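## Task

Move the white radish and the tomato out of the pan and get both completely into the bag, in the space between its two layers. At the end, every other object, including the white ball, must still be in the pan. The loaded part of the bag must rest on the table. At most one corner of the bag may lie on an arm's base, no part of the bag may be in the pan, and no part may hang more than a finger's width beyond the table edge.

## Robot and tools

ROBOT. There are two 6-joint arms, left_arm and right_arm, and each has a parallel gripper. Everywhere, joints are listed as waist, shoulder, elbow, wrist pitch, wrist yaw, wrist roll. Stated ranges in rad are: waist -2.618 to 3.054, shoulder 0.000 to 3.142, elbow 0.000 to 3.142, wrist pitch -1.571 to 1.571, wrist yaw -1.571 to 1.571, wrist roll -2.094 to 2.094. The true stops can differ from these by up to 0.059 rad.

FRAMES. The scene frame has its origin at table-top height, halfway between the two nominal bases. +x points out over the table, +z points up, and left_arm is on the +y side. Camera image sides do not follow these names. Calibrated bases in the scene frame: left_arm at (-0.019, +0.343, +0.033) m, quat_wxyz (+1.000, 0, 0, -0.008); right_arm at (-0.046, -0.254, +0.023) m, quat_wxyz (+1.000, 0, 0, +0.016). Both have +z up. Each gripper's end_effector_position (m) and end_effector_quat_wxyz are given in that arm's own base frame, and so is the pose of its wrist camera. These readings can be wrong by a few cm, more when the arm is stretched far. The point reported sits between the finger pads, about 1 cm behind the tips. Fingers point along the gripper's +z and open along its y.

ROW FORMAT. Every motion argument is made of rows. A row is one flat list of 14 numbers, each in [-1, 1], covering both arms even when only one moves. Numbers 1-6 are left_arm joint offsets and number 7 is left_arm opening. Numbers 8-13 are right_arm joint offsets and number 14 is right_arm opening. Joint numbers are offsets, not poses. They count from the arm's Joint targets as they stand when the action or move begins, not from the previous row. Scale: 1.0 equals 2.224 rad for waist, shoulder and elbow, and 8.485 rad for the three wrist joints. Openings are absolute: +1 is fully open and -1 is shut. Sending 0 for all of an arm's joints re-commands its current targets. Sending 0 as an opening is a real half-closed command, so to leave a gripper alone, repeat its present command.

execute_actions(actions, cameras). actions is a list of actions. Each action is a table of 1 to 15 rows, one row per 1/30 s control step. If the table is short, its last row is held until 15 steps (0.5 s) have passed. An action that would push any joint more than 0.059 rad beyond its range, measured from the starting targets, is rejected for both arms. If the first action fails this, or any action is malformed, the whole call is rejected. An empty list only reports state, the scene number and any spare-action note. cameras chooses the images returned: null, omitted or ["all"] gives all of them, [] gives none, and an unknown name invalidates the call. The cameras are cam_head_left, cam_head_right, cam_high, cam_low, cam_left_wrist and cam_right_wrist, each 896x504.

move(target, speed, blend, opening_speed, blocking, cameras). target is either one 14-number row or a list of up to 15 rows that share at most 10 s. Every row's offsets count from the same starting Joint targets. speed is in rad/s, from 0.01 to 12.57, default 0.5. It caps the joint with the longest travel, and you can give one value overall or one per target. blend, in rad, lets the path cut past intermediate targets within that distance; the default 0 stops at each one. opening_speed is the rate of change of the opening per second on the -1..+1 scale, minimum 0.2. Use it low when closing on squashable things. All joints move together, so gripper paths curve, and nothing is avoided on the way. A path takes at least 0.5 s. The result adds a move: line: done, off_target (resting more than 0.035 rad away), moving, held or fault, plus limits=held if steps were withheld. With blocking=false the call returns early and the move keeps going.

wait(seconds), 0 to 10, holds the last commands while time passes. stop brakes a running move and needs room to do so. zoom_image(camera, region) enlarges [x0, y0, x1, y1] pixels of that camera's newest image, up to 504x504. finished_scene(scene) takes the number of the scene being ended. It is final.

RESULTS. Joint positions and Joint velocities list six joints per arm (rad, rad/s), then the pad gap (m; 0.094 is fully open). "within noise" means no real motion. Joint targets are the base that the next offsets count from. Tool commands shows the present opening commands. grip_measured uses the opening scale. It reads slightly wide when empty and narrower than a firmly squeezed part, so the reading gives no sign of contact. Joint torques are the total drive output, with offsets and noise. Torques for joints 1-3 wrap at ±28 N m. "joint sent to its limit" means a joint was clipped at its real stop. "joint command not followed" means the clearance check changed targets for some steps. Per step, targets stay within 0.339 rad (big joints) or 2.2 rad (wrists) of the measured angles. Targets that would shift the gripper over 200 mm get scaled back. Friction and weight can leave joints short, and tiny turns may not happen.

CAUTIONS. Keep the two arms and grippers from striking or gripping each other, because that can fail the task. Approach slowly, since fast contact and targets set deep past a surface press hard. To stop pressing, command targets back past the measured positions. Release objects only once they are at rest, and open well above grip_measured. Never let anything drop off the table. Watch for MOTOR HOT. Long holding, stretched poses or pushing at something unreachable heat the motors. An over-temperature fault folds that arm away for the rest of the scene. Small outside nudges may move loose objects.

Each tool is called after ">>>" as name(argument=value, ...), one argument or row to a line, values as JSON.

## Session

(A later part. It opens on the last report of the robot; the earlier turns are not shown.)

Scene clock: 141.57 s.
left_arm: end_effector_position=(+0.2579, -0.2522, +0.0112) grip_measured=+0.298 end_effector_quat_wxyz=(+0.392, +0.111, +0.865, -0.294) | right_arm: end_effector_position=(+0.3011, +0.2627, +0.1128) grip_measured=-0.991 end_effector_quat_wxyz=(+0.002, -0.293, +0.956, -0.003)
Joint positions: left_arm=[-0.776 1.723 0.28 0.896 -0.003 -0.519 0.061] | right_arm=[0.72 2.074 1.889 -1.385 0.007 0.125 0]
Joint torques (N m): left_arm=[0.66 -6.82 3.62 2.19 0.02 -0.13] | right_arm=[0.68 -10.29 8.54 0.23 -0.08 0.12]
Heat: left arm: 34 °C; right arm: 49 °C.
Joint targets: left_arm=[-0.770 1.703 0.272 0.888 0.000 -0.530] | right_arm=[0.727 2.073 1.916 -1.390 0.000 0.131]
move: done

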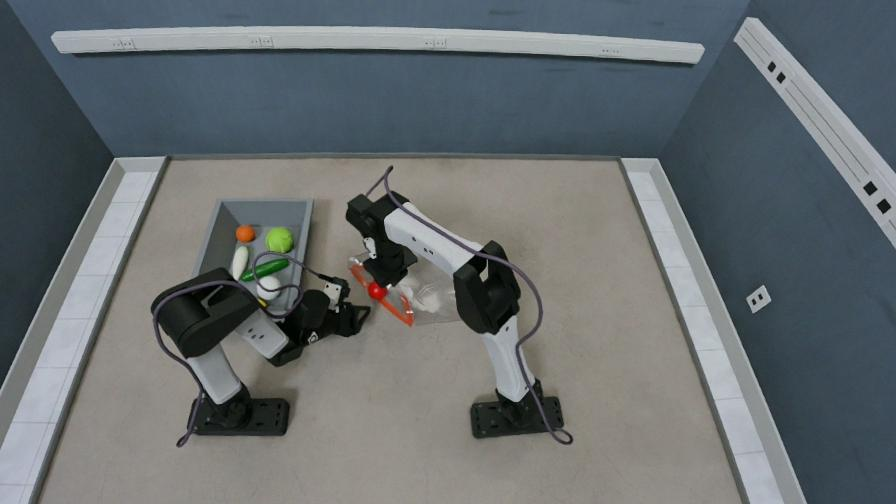

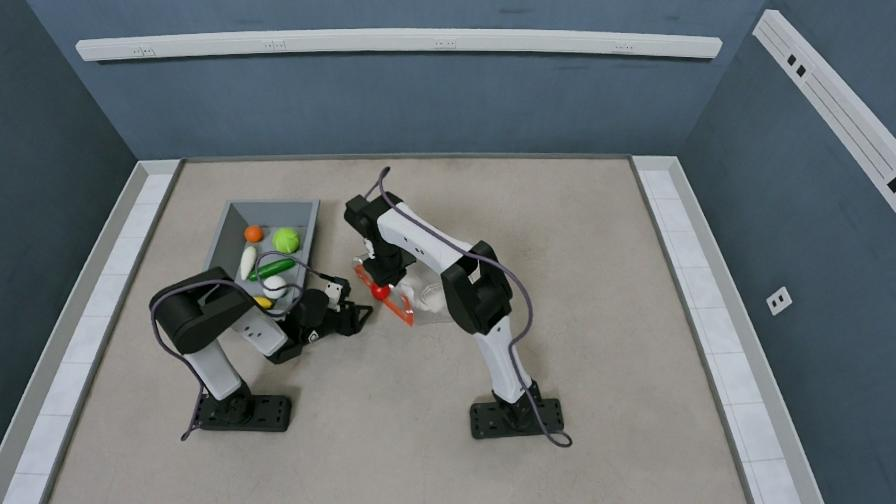

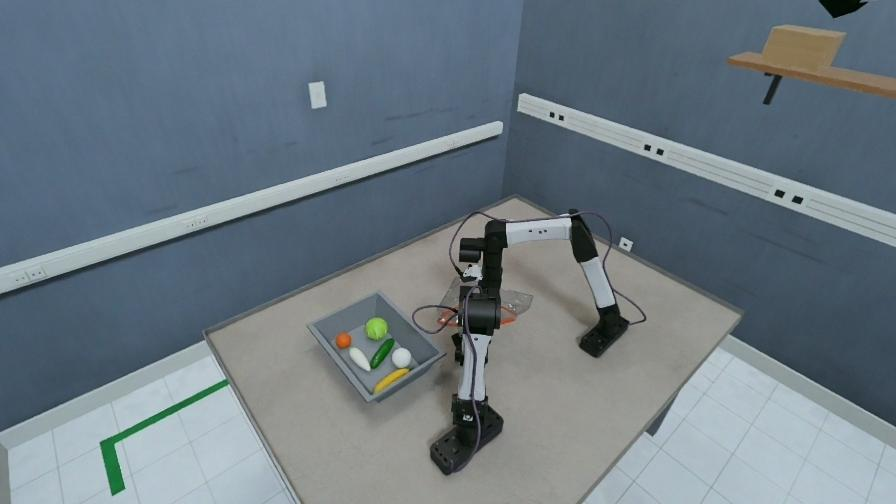

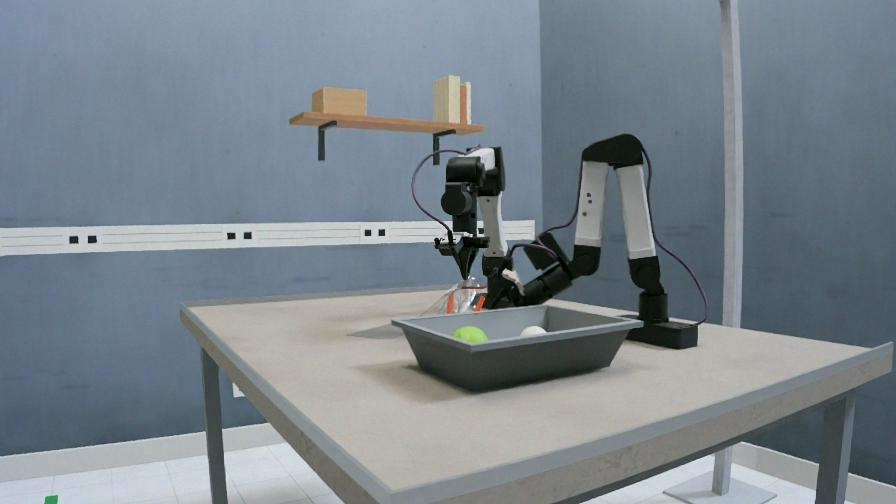

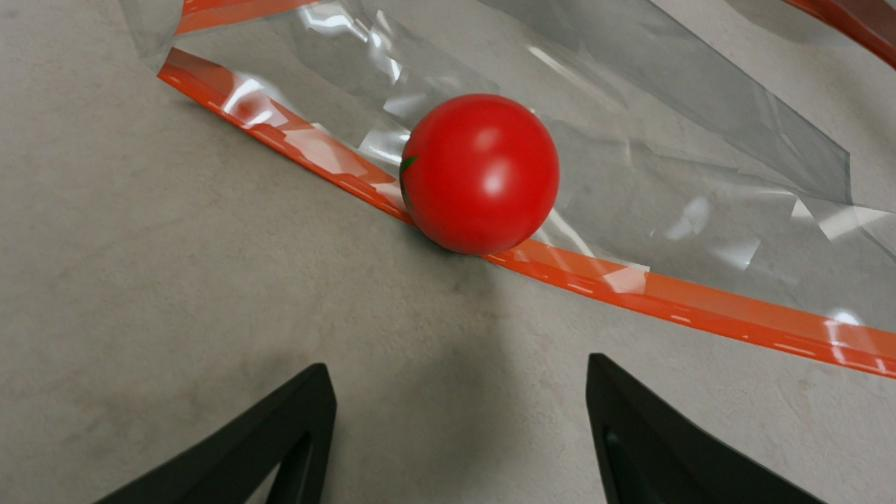

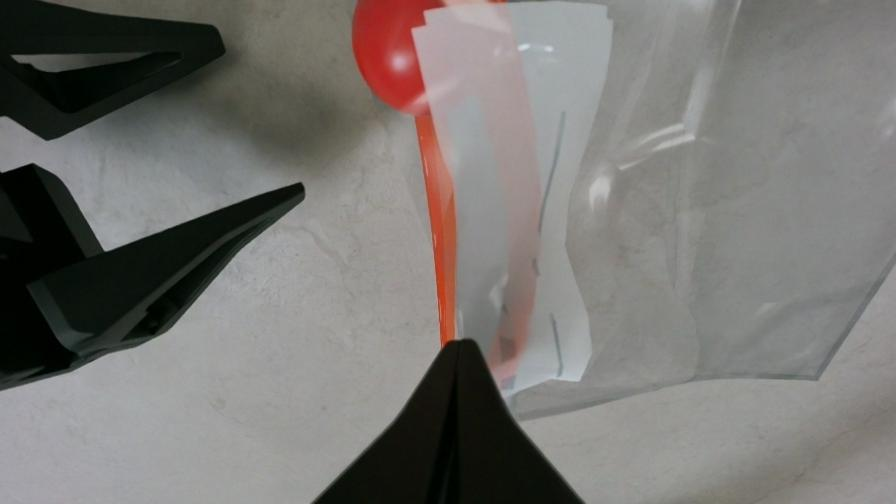

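>>> move(
  target=[
    [0, 0, 0, 0, 0, 0, -0.95, 0, 0, 0, 0, 0, 0, -1],
    [0.0103, 0.0549, -0.0103, 0.0178, 0, -0.1241, -0.95, 0, 0, 0, 0, 0, 0, -1],
  ],
  speed=0.8,
  opening_speed=2.0,
  cameras=["cam_left_wrist", "cam_right_wrist", "cam_low"],
)

Scene clock: 146.77 s.
left_arm: end_effector_position=(+0.2632, -0.2462, +0.0038) grip_measured=-0.948 end_effector_quat_wxyz=(+0.201, -0.344, +0.794, -0.460) | right_arm: end_effector_position=(+0.3011, +0.2627, +0.1128) grip_measured=-0.991 end_effector_quat_wxyz=(+0.002, -0.293, +0.956, -0.003)
Joint positions: left_arm=[-0.754 1.811 0.257 1.034 -0.003 -1.57 0.002] | right_arm=[0.72 2.074 1.889 -1.385 0.007 0.125 0]
Joint torques (N m): left_arm=[0.75 -4.38 2.85 2.31 -0.01 -0.08] | right_arm=[0.68 -10.26 8.54 0.23 -0.08 0.11]
Heat: left arm: 34 °C; right arm: 49 °C.
Joint targets: left_arm=[-0.747 1.825 0.249 1.039 0.000 -1.583] | right_arm=[0.727 2.073 1.916 -1.390 0.000 0.131]
move: done
Images, in order (width x height): cam_low 896x504, cam_left_wrist 896x504, cam_right_wrist 896x504.

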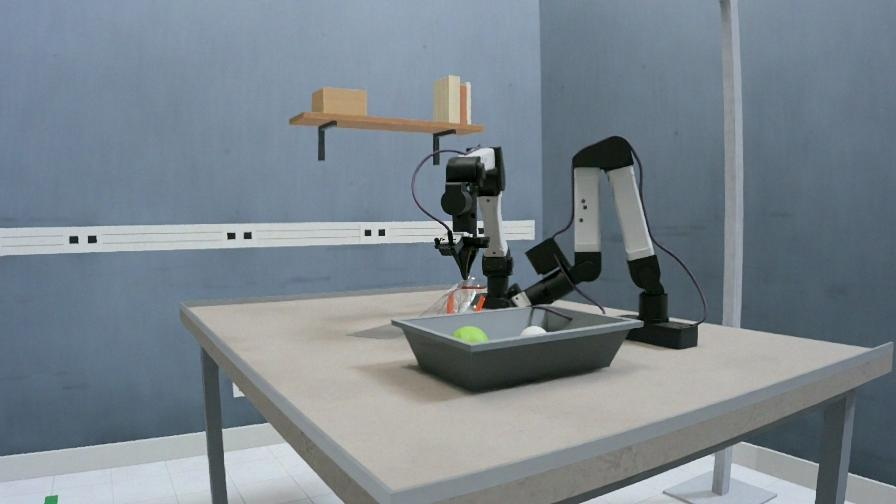

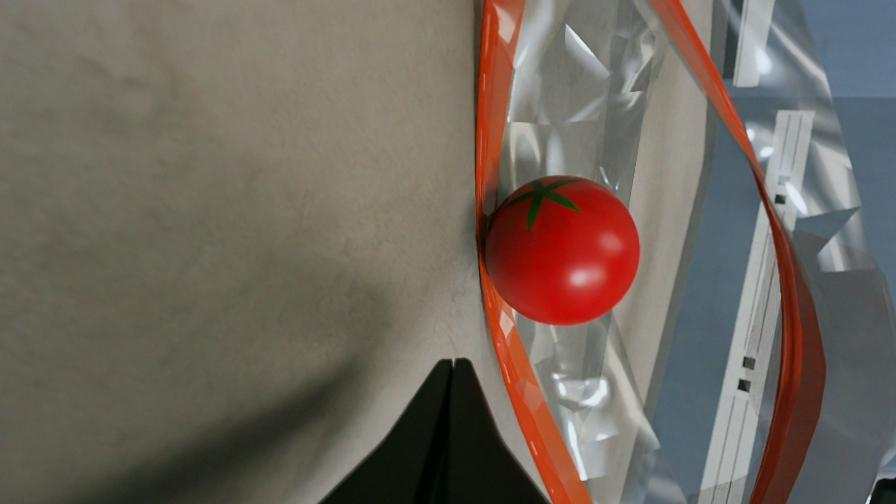

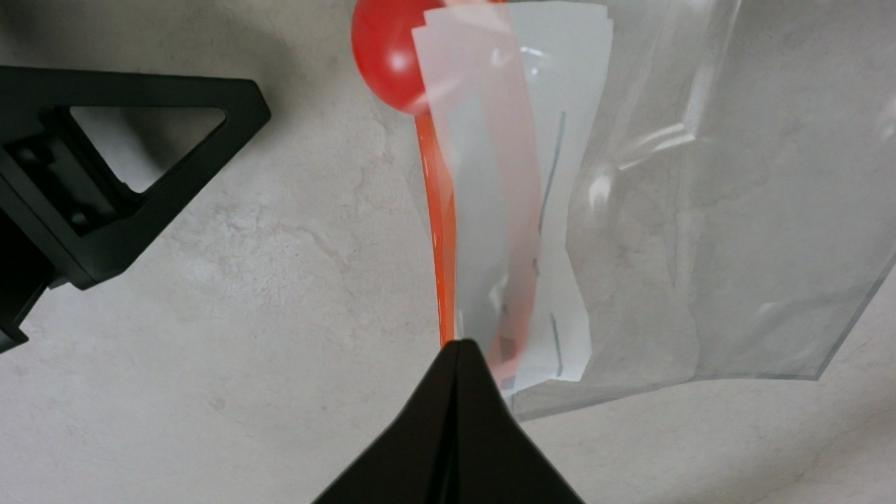

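>>> move(
  target=[
    [0.0074, 0, 0, 0, 0, 0.064, -0.95, 0, 0, 0, 0, 0, 0, -1],
    [0.0074, 0.098, 0.2073, -0.0278, 0, 0.064, -0.95, 0, 0, 0, 0, 0, 0, -1],
  ],
  speed=[0.8, 0.2],
  cameras=["cam_left_wrist", "cam_right_wrist", "cam_low", "cam_head_left"],
)

Scene clock: 152.03 s.
left_arm: end_effector_position=(+0.3462, -0.3136, +0.0077) grip_measured=-0.948 end_effector_quat_wxyz=(+0.318, -0.136, +0.851, -0.394) | right_arm: end_effector_position=(+0.3011, +0.2627, +0.1128) grip_measured=-0.991 end_effector_quat_wxyz=(+0.002, -0.293, +0.956, -0.003)
Joint positions: left_arm=[-0.737 2.023 0.694 0.821 -0.003 -1.052 0.002] | right_arm=[0.72 2.074 1.889 -1.385 0.007 0.125 0]
Joint torques (N m): left_arm=[0.75 -6.94 6.61 2.06 0 0.11] | right_arm=[0.66 -10.3 8.53 0.24 -0.08 0.12]
Heat: left arm: 35 °C; right arm: 49 °C.
Joint targets: left_arm=[-0.730 2.043 0.710 0.803 0.000 -1.040] | right_arm=[0.727 2.073 1.916 -1.390 0.000 0.131]
move: done
Images, in order (width x height): cam_head_left 896x504, cam_low 896x504, cam_left_wrist 896x504, cam_right_wrist 896x504.

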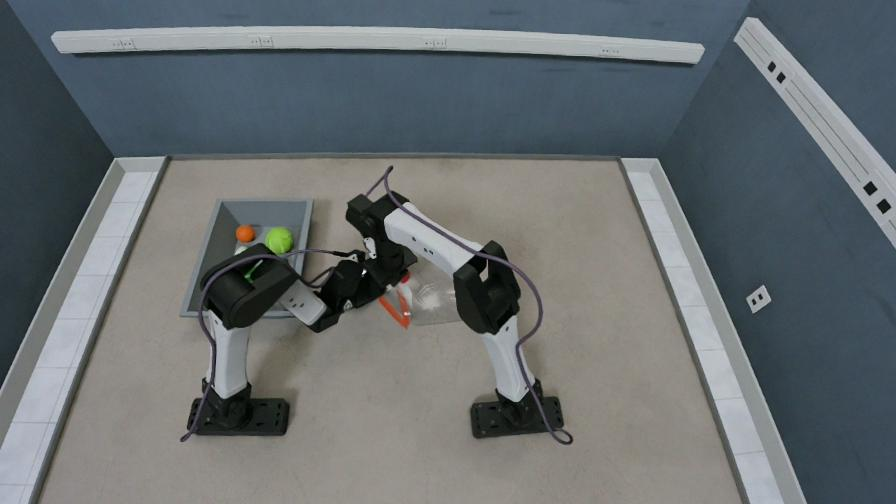

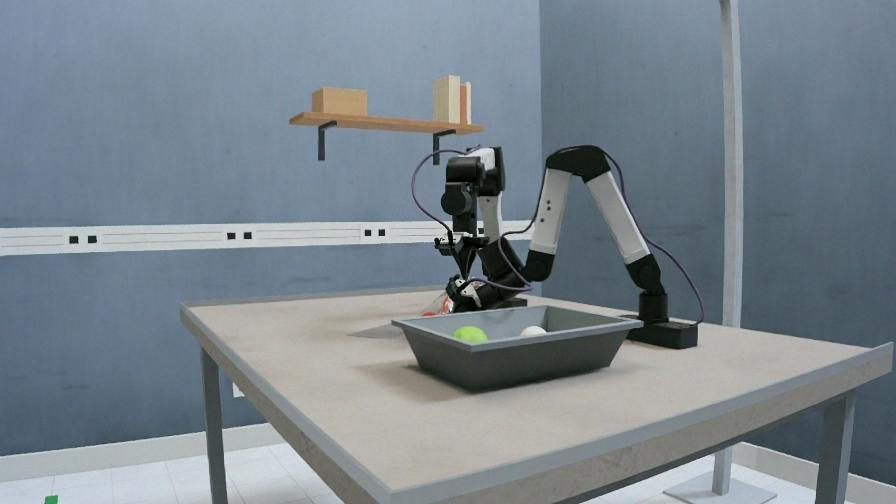

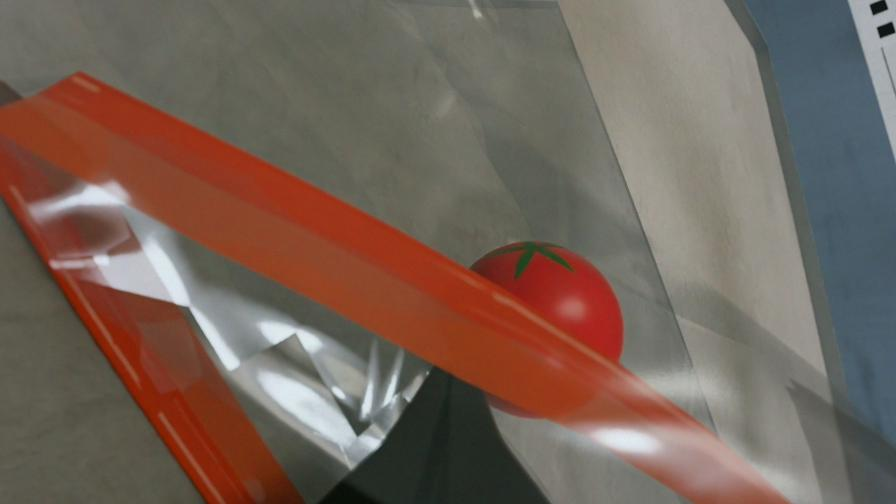

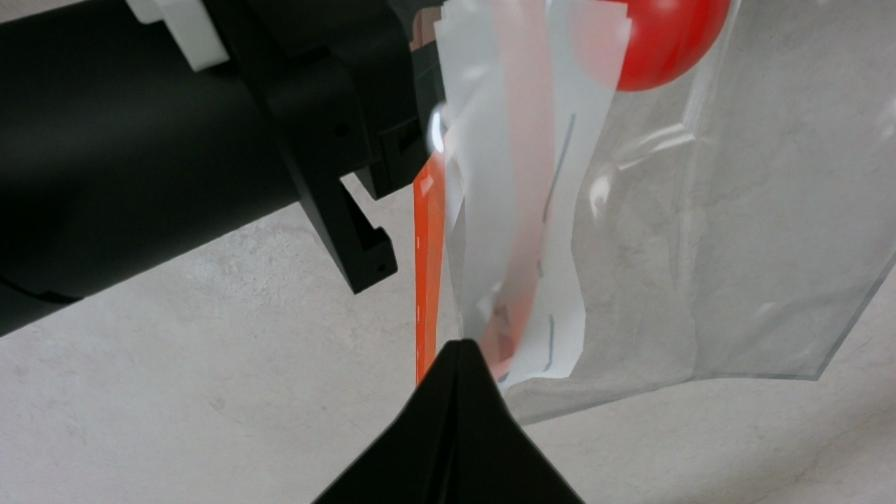

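>>> move(
  target=[0, -0.1048, -0.2037, 0.0272, 0, 0, -0.95, 0, 0, 0, 0, 0, 0, -1],
  speed=0.4,
)

Scene clock: 155.67 s.
left_arm: end_effector_position=(+0.2667, -0.2415, -0.0024) grip_measured=-0.948 end_effector_quat_wxyz=(+0.310, -0.137, +0.859, -0.384) | right_arm: end_effector_position=(+0.3011, +0.2627, +0.1128) grip_measured=-0.991 end_effector_quat_wxyz=(+0.002, -0.293, +0.956, -0.003)
Joint positions: left_arm=[-0.737 1.831 0.264 1.029 -0.003 -1.052 0.002] | right_arm=[0.72 2.074 1.889 -1.385 0.007 0.125 0]
Joint torques (N m): left_arm=[0.77 -7.21 2.91 2.31 0 0.1] | right_arm=[0.68 -10.28 8.51 0.23 -0.08 0.12]
Heat: left arm: 35 °C; right arm: 49 °C.
Joint targets: left_arm=[-0.730 1.810 0.257 1.034 0.000 -1.040] | right_arm=[0.727 2.073 1.916 -1.389 0.000 0.131]
move: done

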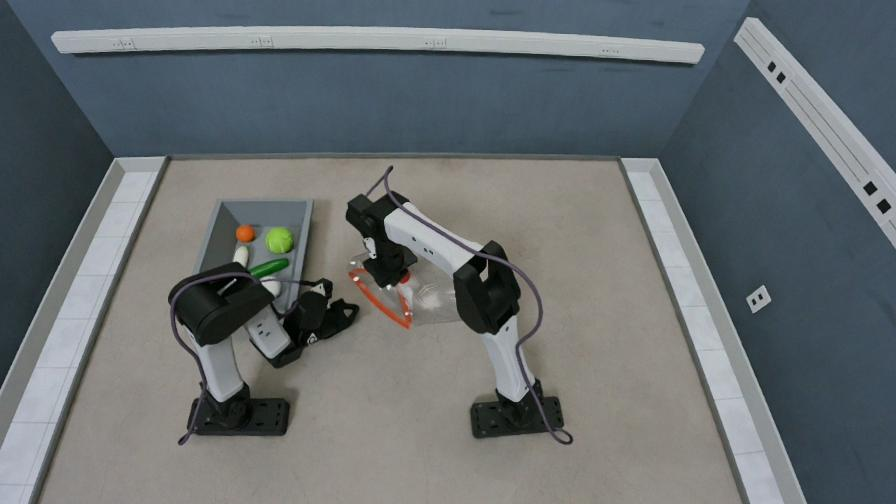

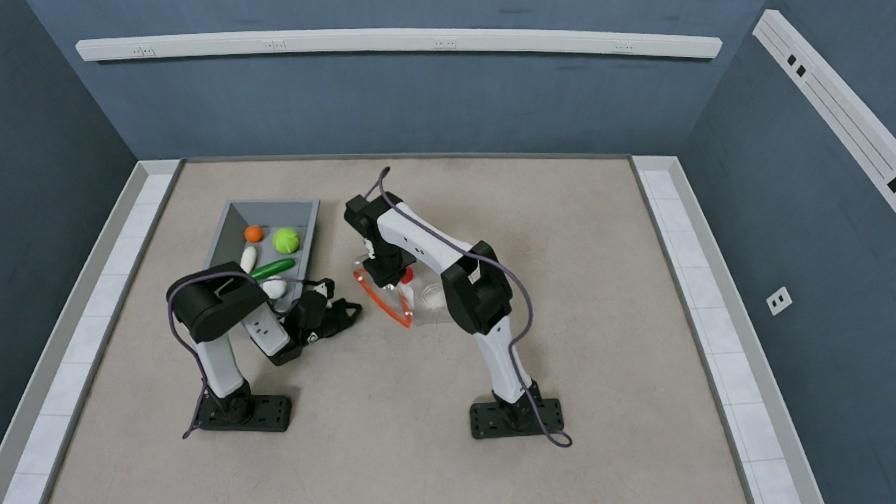

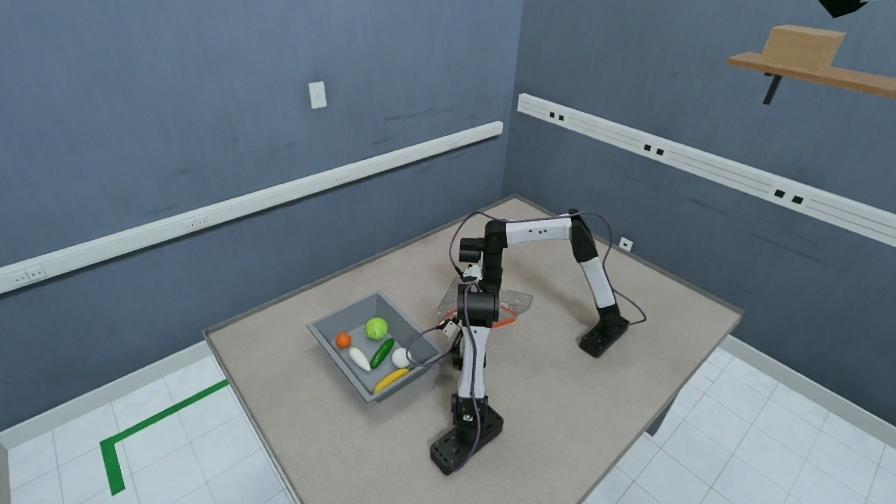

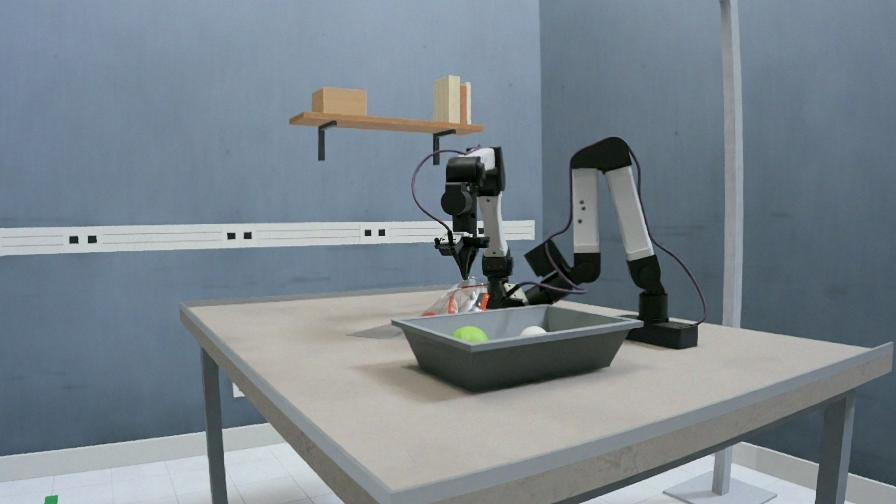

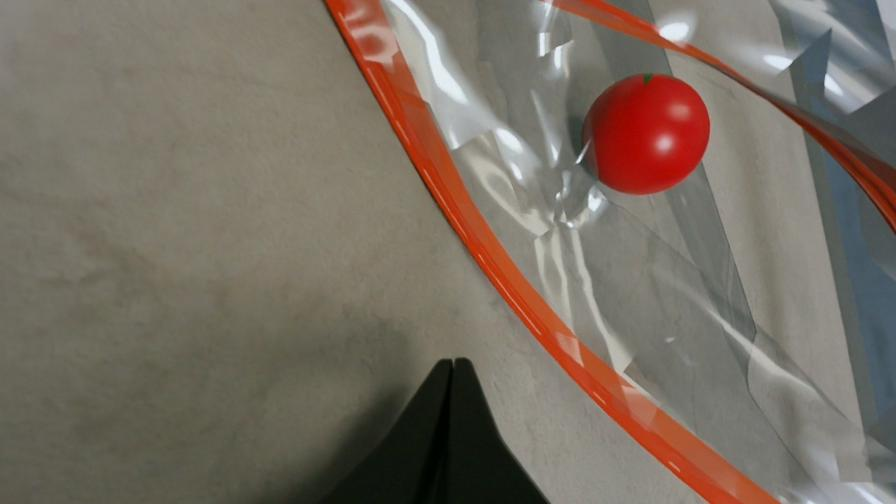

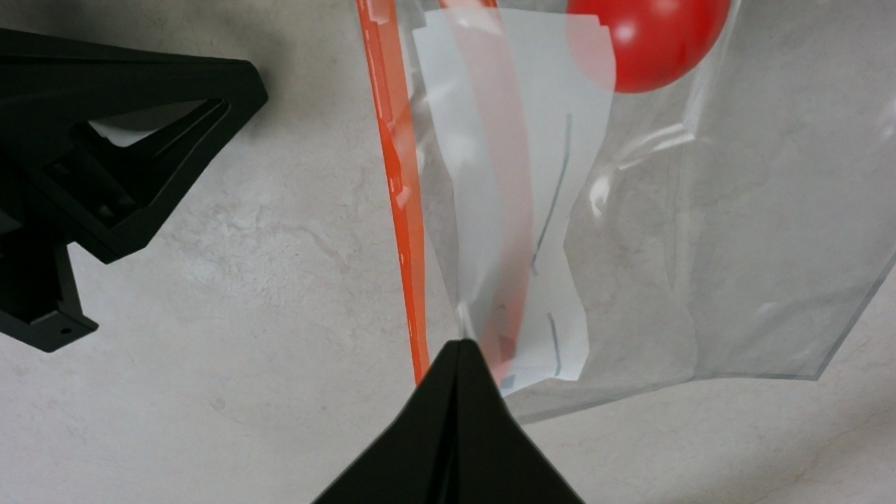

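>>> zoom_image(
  camera="cam_head_left",
  region=[320, 180, 520, 340],
)

>>> zoom_image(
  camera="cam_head_right",
  region=[320, 180, 520, 340],
)

>>> zoom_image(
  camera="cam_head_left",
  region=[190, 190, 350, 310],
)

Scaled by 2.520 from the camera's 896x504 image, which has a finer 1280x720 frame.

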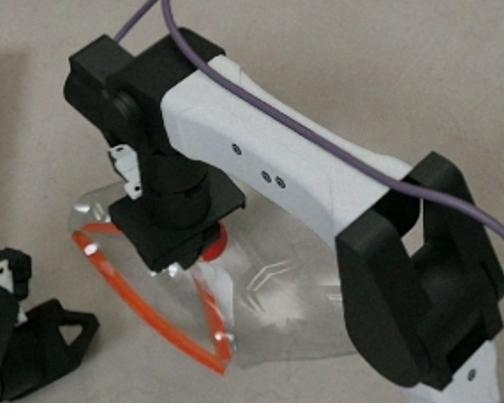

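Scaled by 2.520 from the camera's 896x504 image, which has a finer 1280x720 frame.

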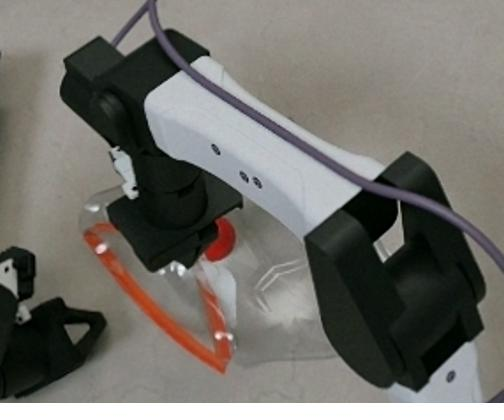

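Scaled by 3.150 from the camera's 896x504 image, which has a finer 1280x720 frame.

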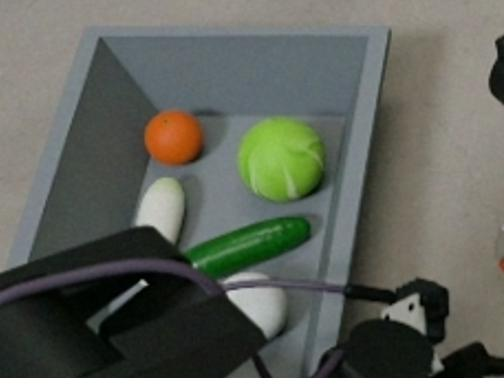

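>>> move(
  target=[
    [0, -0.1677, -0.0108, -0.052, 0, 0.0519, -0.95, 0, 0, 0, 0, 0, 0, -1],
    [0.0585, -0.201, 0.4411, -0.2512, 0, 0.1226, -0.95, 0, 0, 0, 0, 0, 0, -1],
    [0.4182, -0.2428, 0.2361, -0.1569, 0, 0.1344, -0.1, 0, 0, 0, 0, 0, 0, -1],
  ],
  speed=1.0,
  blend=0.12,
)

Scene clock: 165.50 s.
left_arm: end_effector_position=(+0.3552, +0.0710, +0.1280) grip_measured=-0.102 end_effector_quat_wxyz=(+0.374, -0.051, +0.925, +0.055) | right_arm: end_effector_position=(+0.3011, +0.2627, +0.1128) grip_measured=-0.991 end_effector_quat_wxyz=(+0.002, -0.293, +0.956, -0.003)
Joint positions: left_arm=[0.196 1.287 0.794 -0.303 -0.003 0.088 0.042] | right_arm=[0.72 2.074 1.889 -1.385 0.007 0.125 0]
Joint torques (N m): left_arm=[0.54 -5.93 7.04 2.03 0.04 0.06] | right_arm=[0.68 -10.3 8.53 0.23 -0.08 0.12]
Heat: left arm: 35 °C; right arm: 49 °C.
Joint targets: left_arm=[0.200 1.270 0.782 -0.297 0.000 0.100] | right_arm=[0.727 2.073 1.916 -1.389 0.000 0.131]
move: done

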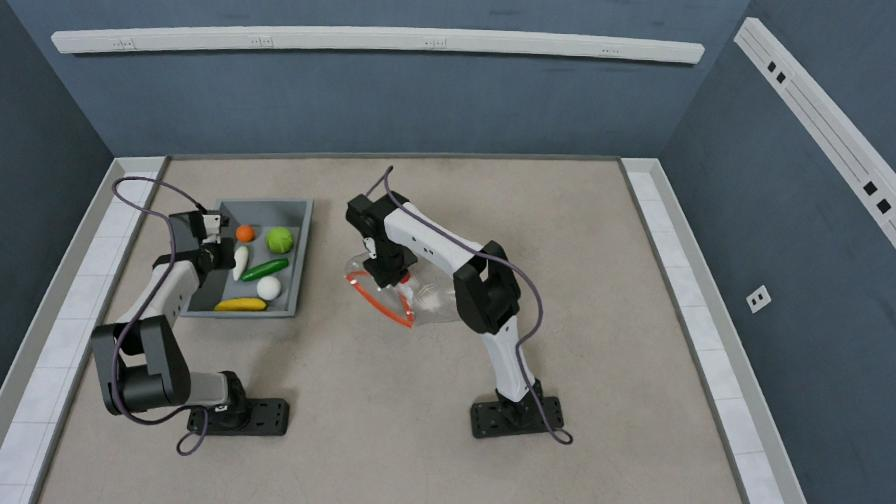

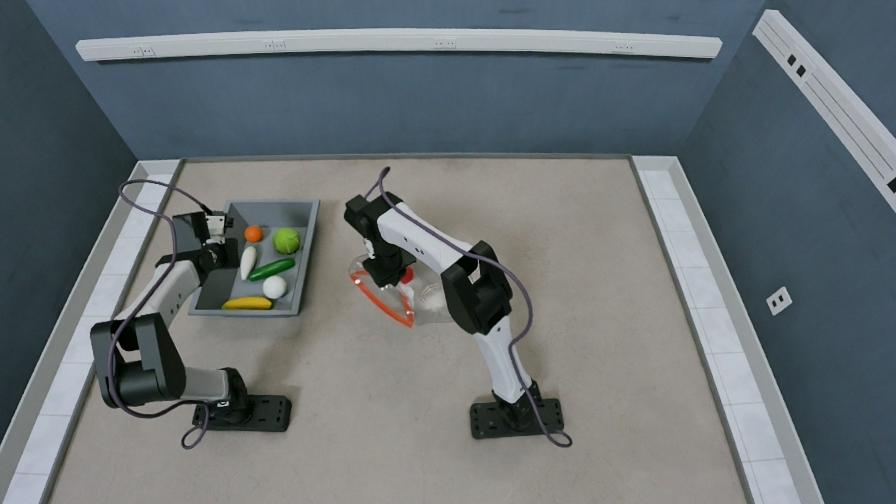

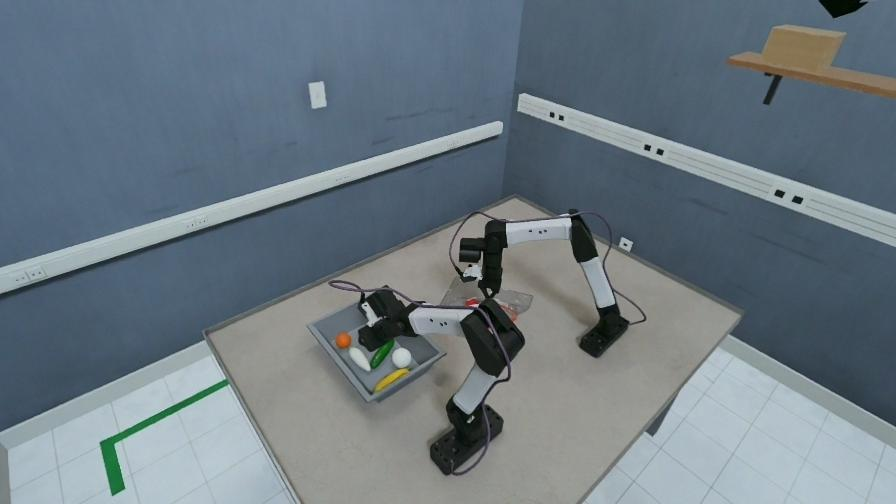

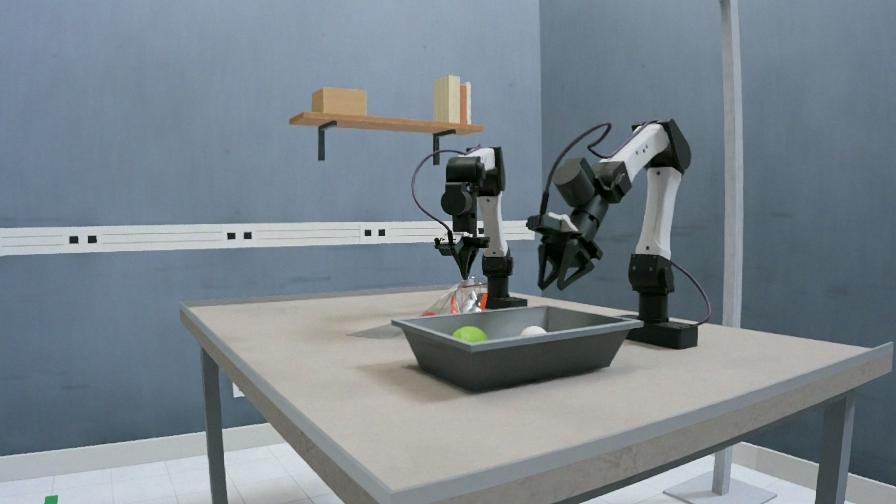

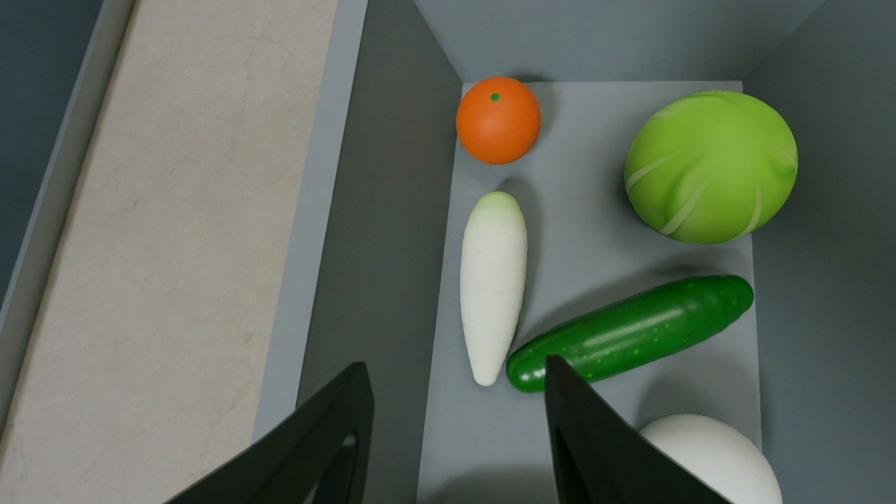

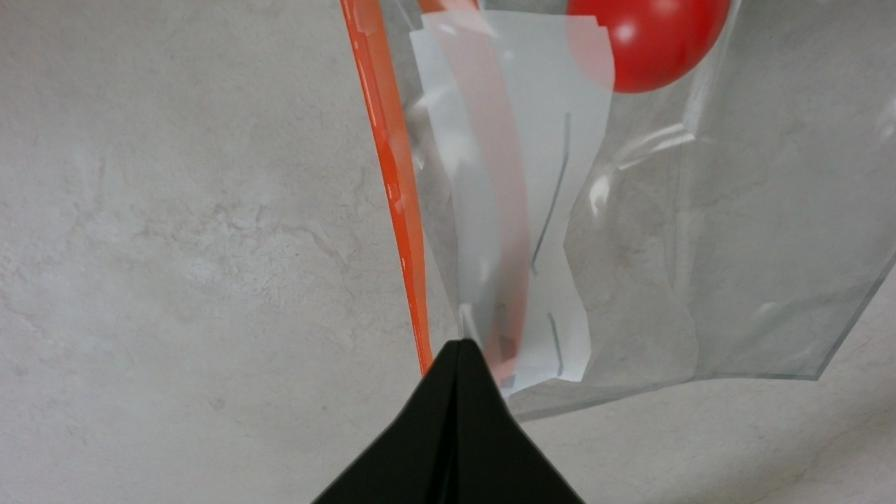

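>>> zoom_image(
  camera="cam_left_wrist",
  region=[400, 160, 640, 440],
)

Scaled by 1.800 from the camera's 896x504 image, which has a finer 1280x720 frame.

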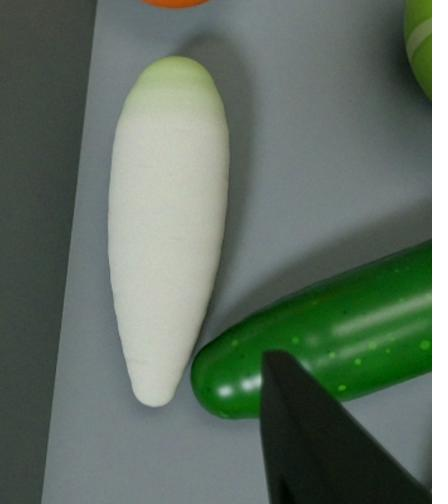

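>>> move(
  target=[-0.0072, 0.2350, 0.1951, -0.0211, 0, 0.0120, -0.02, 0, 0, 0, 0, 0, 0, -1],
  speed=0.8,
  cameras=["cam_left_wrist"],
)

Scene clock: 175.30 s.
left_arm: end_effector_position=(+0.4271, +0.0828, +0.0733) grip_measured=-0.022 end_effector_quat_wxyz=(+0.254, -0.001, +0.966, +0.050) | right_arm: end_effector_position=(+0.3011, +0.2627, +0.1128) grip_measured=-0.991 end_effector_quat_wxyz=(+0.002, -0.293, +0.956, -0.003)
Joint positions: left_arm=[0.19 1.78 1.194 -0.461 -0.003 0.189 0.046] | right_arm=[0.72 2.074 1.889 -1.385 0.007 0.125 0]
Joint torques (N m): left_arm=[-0.31 -7.54 9.78 1.38 0.04 0.07] | right_arm=[0.68 -10.29 8.53 0.23 -0.09 0.11]
Heat: left arm: 34 °C; right arm: 49 °C.
Joint targets: left_arm=[0.184 1.792 1.216 -0.476 0.000 0.202] | right_arm=[0.727 2.073 1.916 -1.389 0.000 0.131]
move: done
Images, in order (width x height): cam_left_wrist 896x504.

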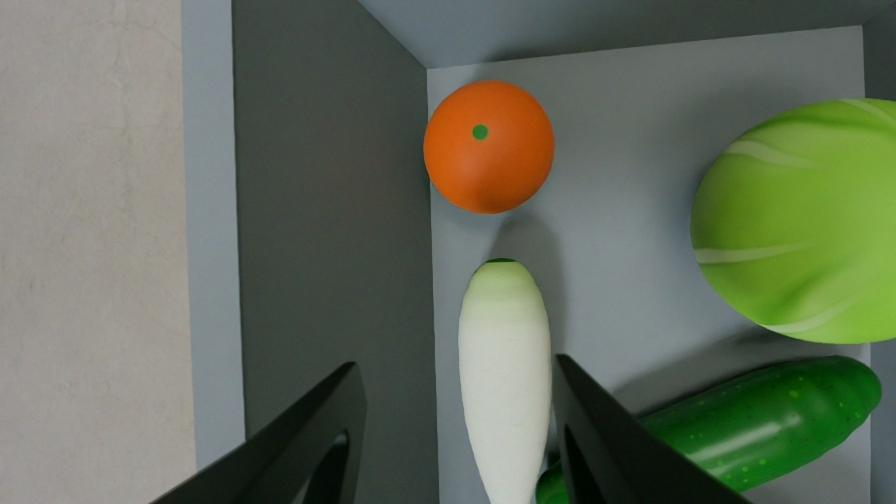

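>>> move(
  target=[-0.0043, 0.0305, -0.0608, 0.0231, 0, 0, -0.02, 0, 0, 0, 0, 0, 0, -1],
  speed=0.5,
  cameras=["cam_left_wrist"],
)

Scene clock: 177.90 s.
left_arm: end_effector_position=(+0.4264, +0.0784, +0.0282) grip_measured=-0.022 end_effector_quat_wxyz=(+0.253, +0.004, +0.966, +0.049) | right_arm: end_effector_position=(+0.3011, +0.2627, +0.1128) grip_measured=-0.991 end_effector_quat_wxyz=(+0.002, -0.293, +0.956, -0.003)
Joint positions: left_arm=[0.181 1.849 1.087 -0.288 -0.003 0.19 0.046] | right_arm=[0.72 2.074 1.889 -1.385 0.007 0.125 0]
Joint torques (N m): left_arm=[-0.29 -7.91 6.5 1.6 0.04 0.07] | right_arm=[0.65 -10.3 8.54 0.23 -0.09 0.12]
Heat: left arm: 34 °C; right arm: 49 °C.
Joint targets: left_arm=[0.174 1.860 1.081 -0.280 0.000 0.202] | right_arm=[0.727 2.073 1.916 -1.389 0.000 0.131]
move: done
Images, in order (width x height): cam_left_wrist 896x504.

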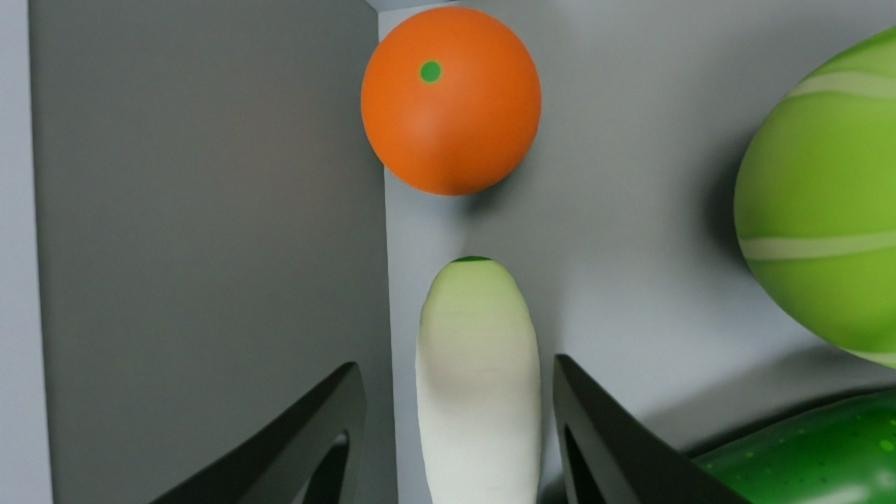

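>>> move(
  target=[0, 0.0300, -0.0245, 0.0147, 0, 0, -0.02, 0, 0, 0, 0, 0, 0, -1],
  speed=0.3,
  cameras=["cam_left_wrist"],
)

Scene clock: 179.87 s.
left_arm: end_effector_position=(+0.4285, +0.0788, +0.0002) grip_measured=-0.022 end_effector_quat_wxyz=(+0.258, +0.004, +0.965, +0.050) | right_arm: end_effector_position=(+0.3011, +0.2627, +0.1128) grip_measured=-0.991 end_effector_quat_wxyz=(+0.002, -0.293, +0.956, -0.003)
Joint positions: left_arm=[0.181 1.912 1.035 -0.163 -0.003 0.19 0.046] | right_arm=[0.72 2.074 1.889 -1.385 0.007 0.125 0]
Joint torques (N m): left_arm=[-0.29 -7.73 5.86 1.64 0.06 0.05] | right_arm=[0.66 -10.3 8.53 0.23 -0.08 0.11]
Heat: left arm: 34 °C; right arm: 49 °C.
Joint targets: left_arm=[0.174 1.927 1.026 -0.155 0.000 0.202] | right_arm=[0.727 2.073 1.916 -1.389 0.000 0.131]
move: done
Images, in order (width x height): cam_left_wrist 896x504.

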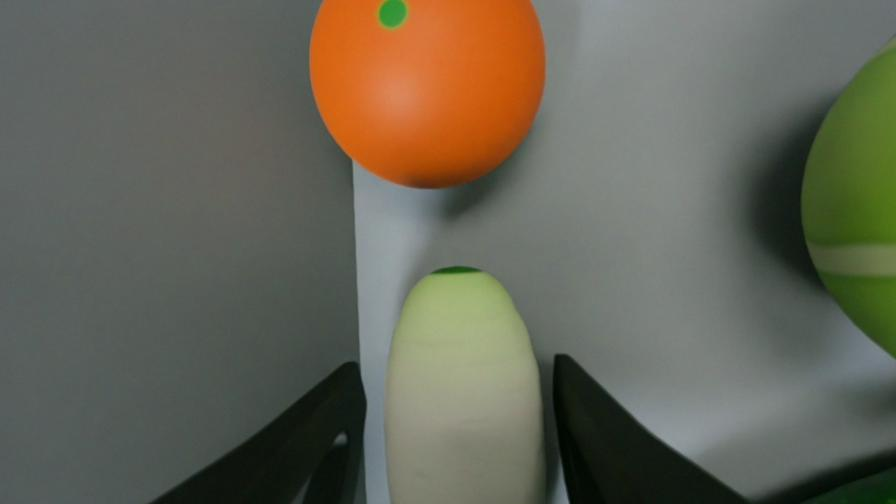

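>>> move(
  target=[0, 0, 0, 0, 0, 0, -0.45, 0, 0, 0, 0, 0, 0, -1],
  opening_speed=0.3,
  cameras=["cam_left_wrist"],
)

Scene clock: 181.80 s.
left_arm: end_effector_position=(+0.4286, +0.0788, +0.0003) grip_measured=-0.370 end_effector_quat_wxyz=(+0.258, +0.004, +0.965, +0.050) | right_arm: end_effector_position=(+0.3011, +0.2627, +0.1128) grip_measured=-0.991 end_effector_quat_wxyz=(+0.002, -0.293, +0.956, -0.003)
Joint positions: left_arm=[0.181 1.912 1.035 -0.162 -0.003 0.19 0.03] | right_arm=[0.72 2.074 1.889 -1.385 0.007 0.125 0]
Joint torques (N m): left_arm=[-0.28 -7.82 5.87 1.64 0.04 0.06] | right_arm=[0.68 -10.29 8.53 0.23 -0.08 0.12]
Heat: left arm: 34 °C; right arm: 49 °C.
Joint targets: left_arm=[0.174 1.927 1.026 -0.155 0.000 0.202] | right_arm=[0.727 2.073 1.916 -1.389 0.000 0.131]
move: done
Images, in order (width x height): cam_left_wrist 896x504.

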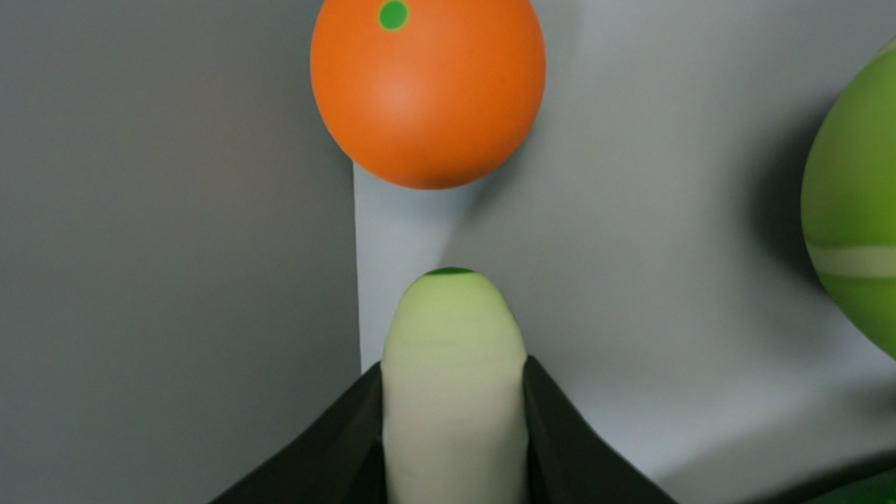

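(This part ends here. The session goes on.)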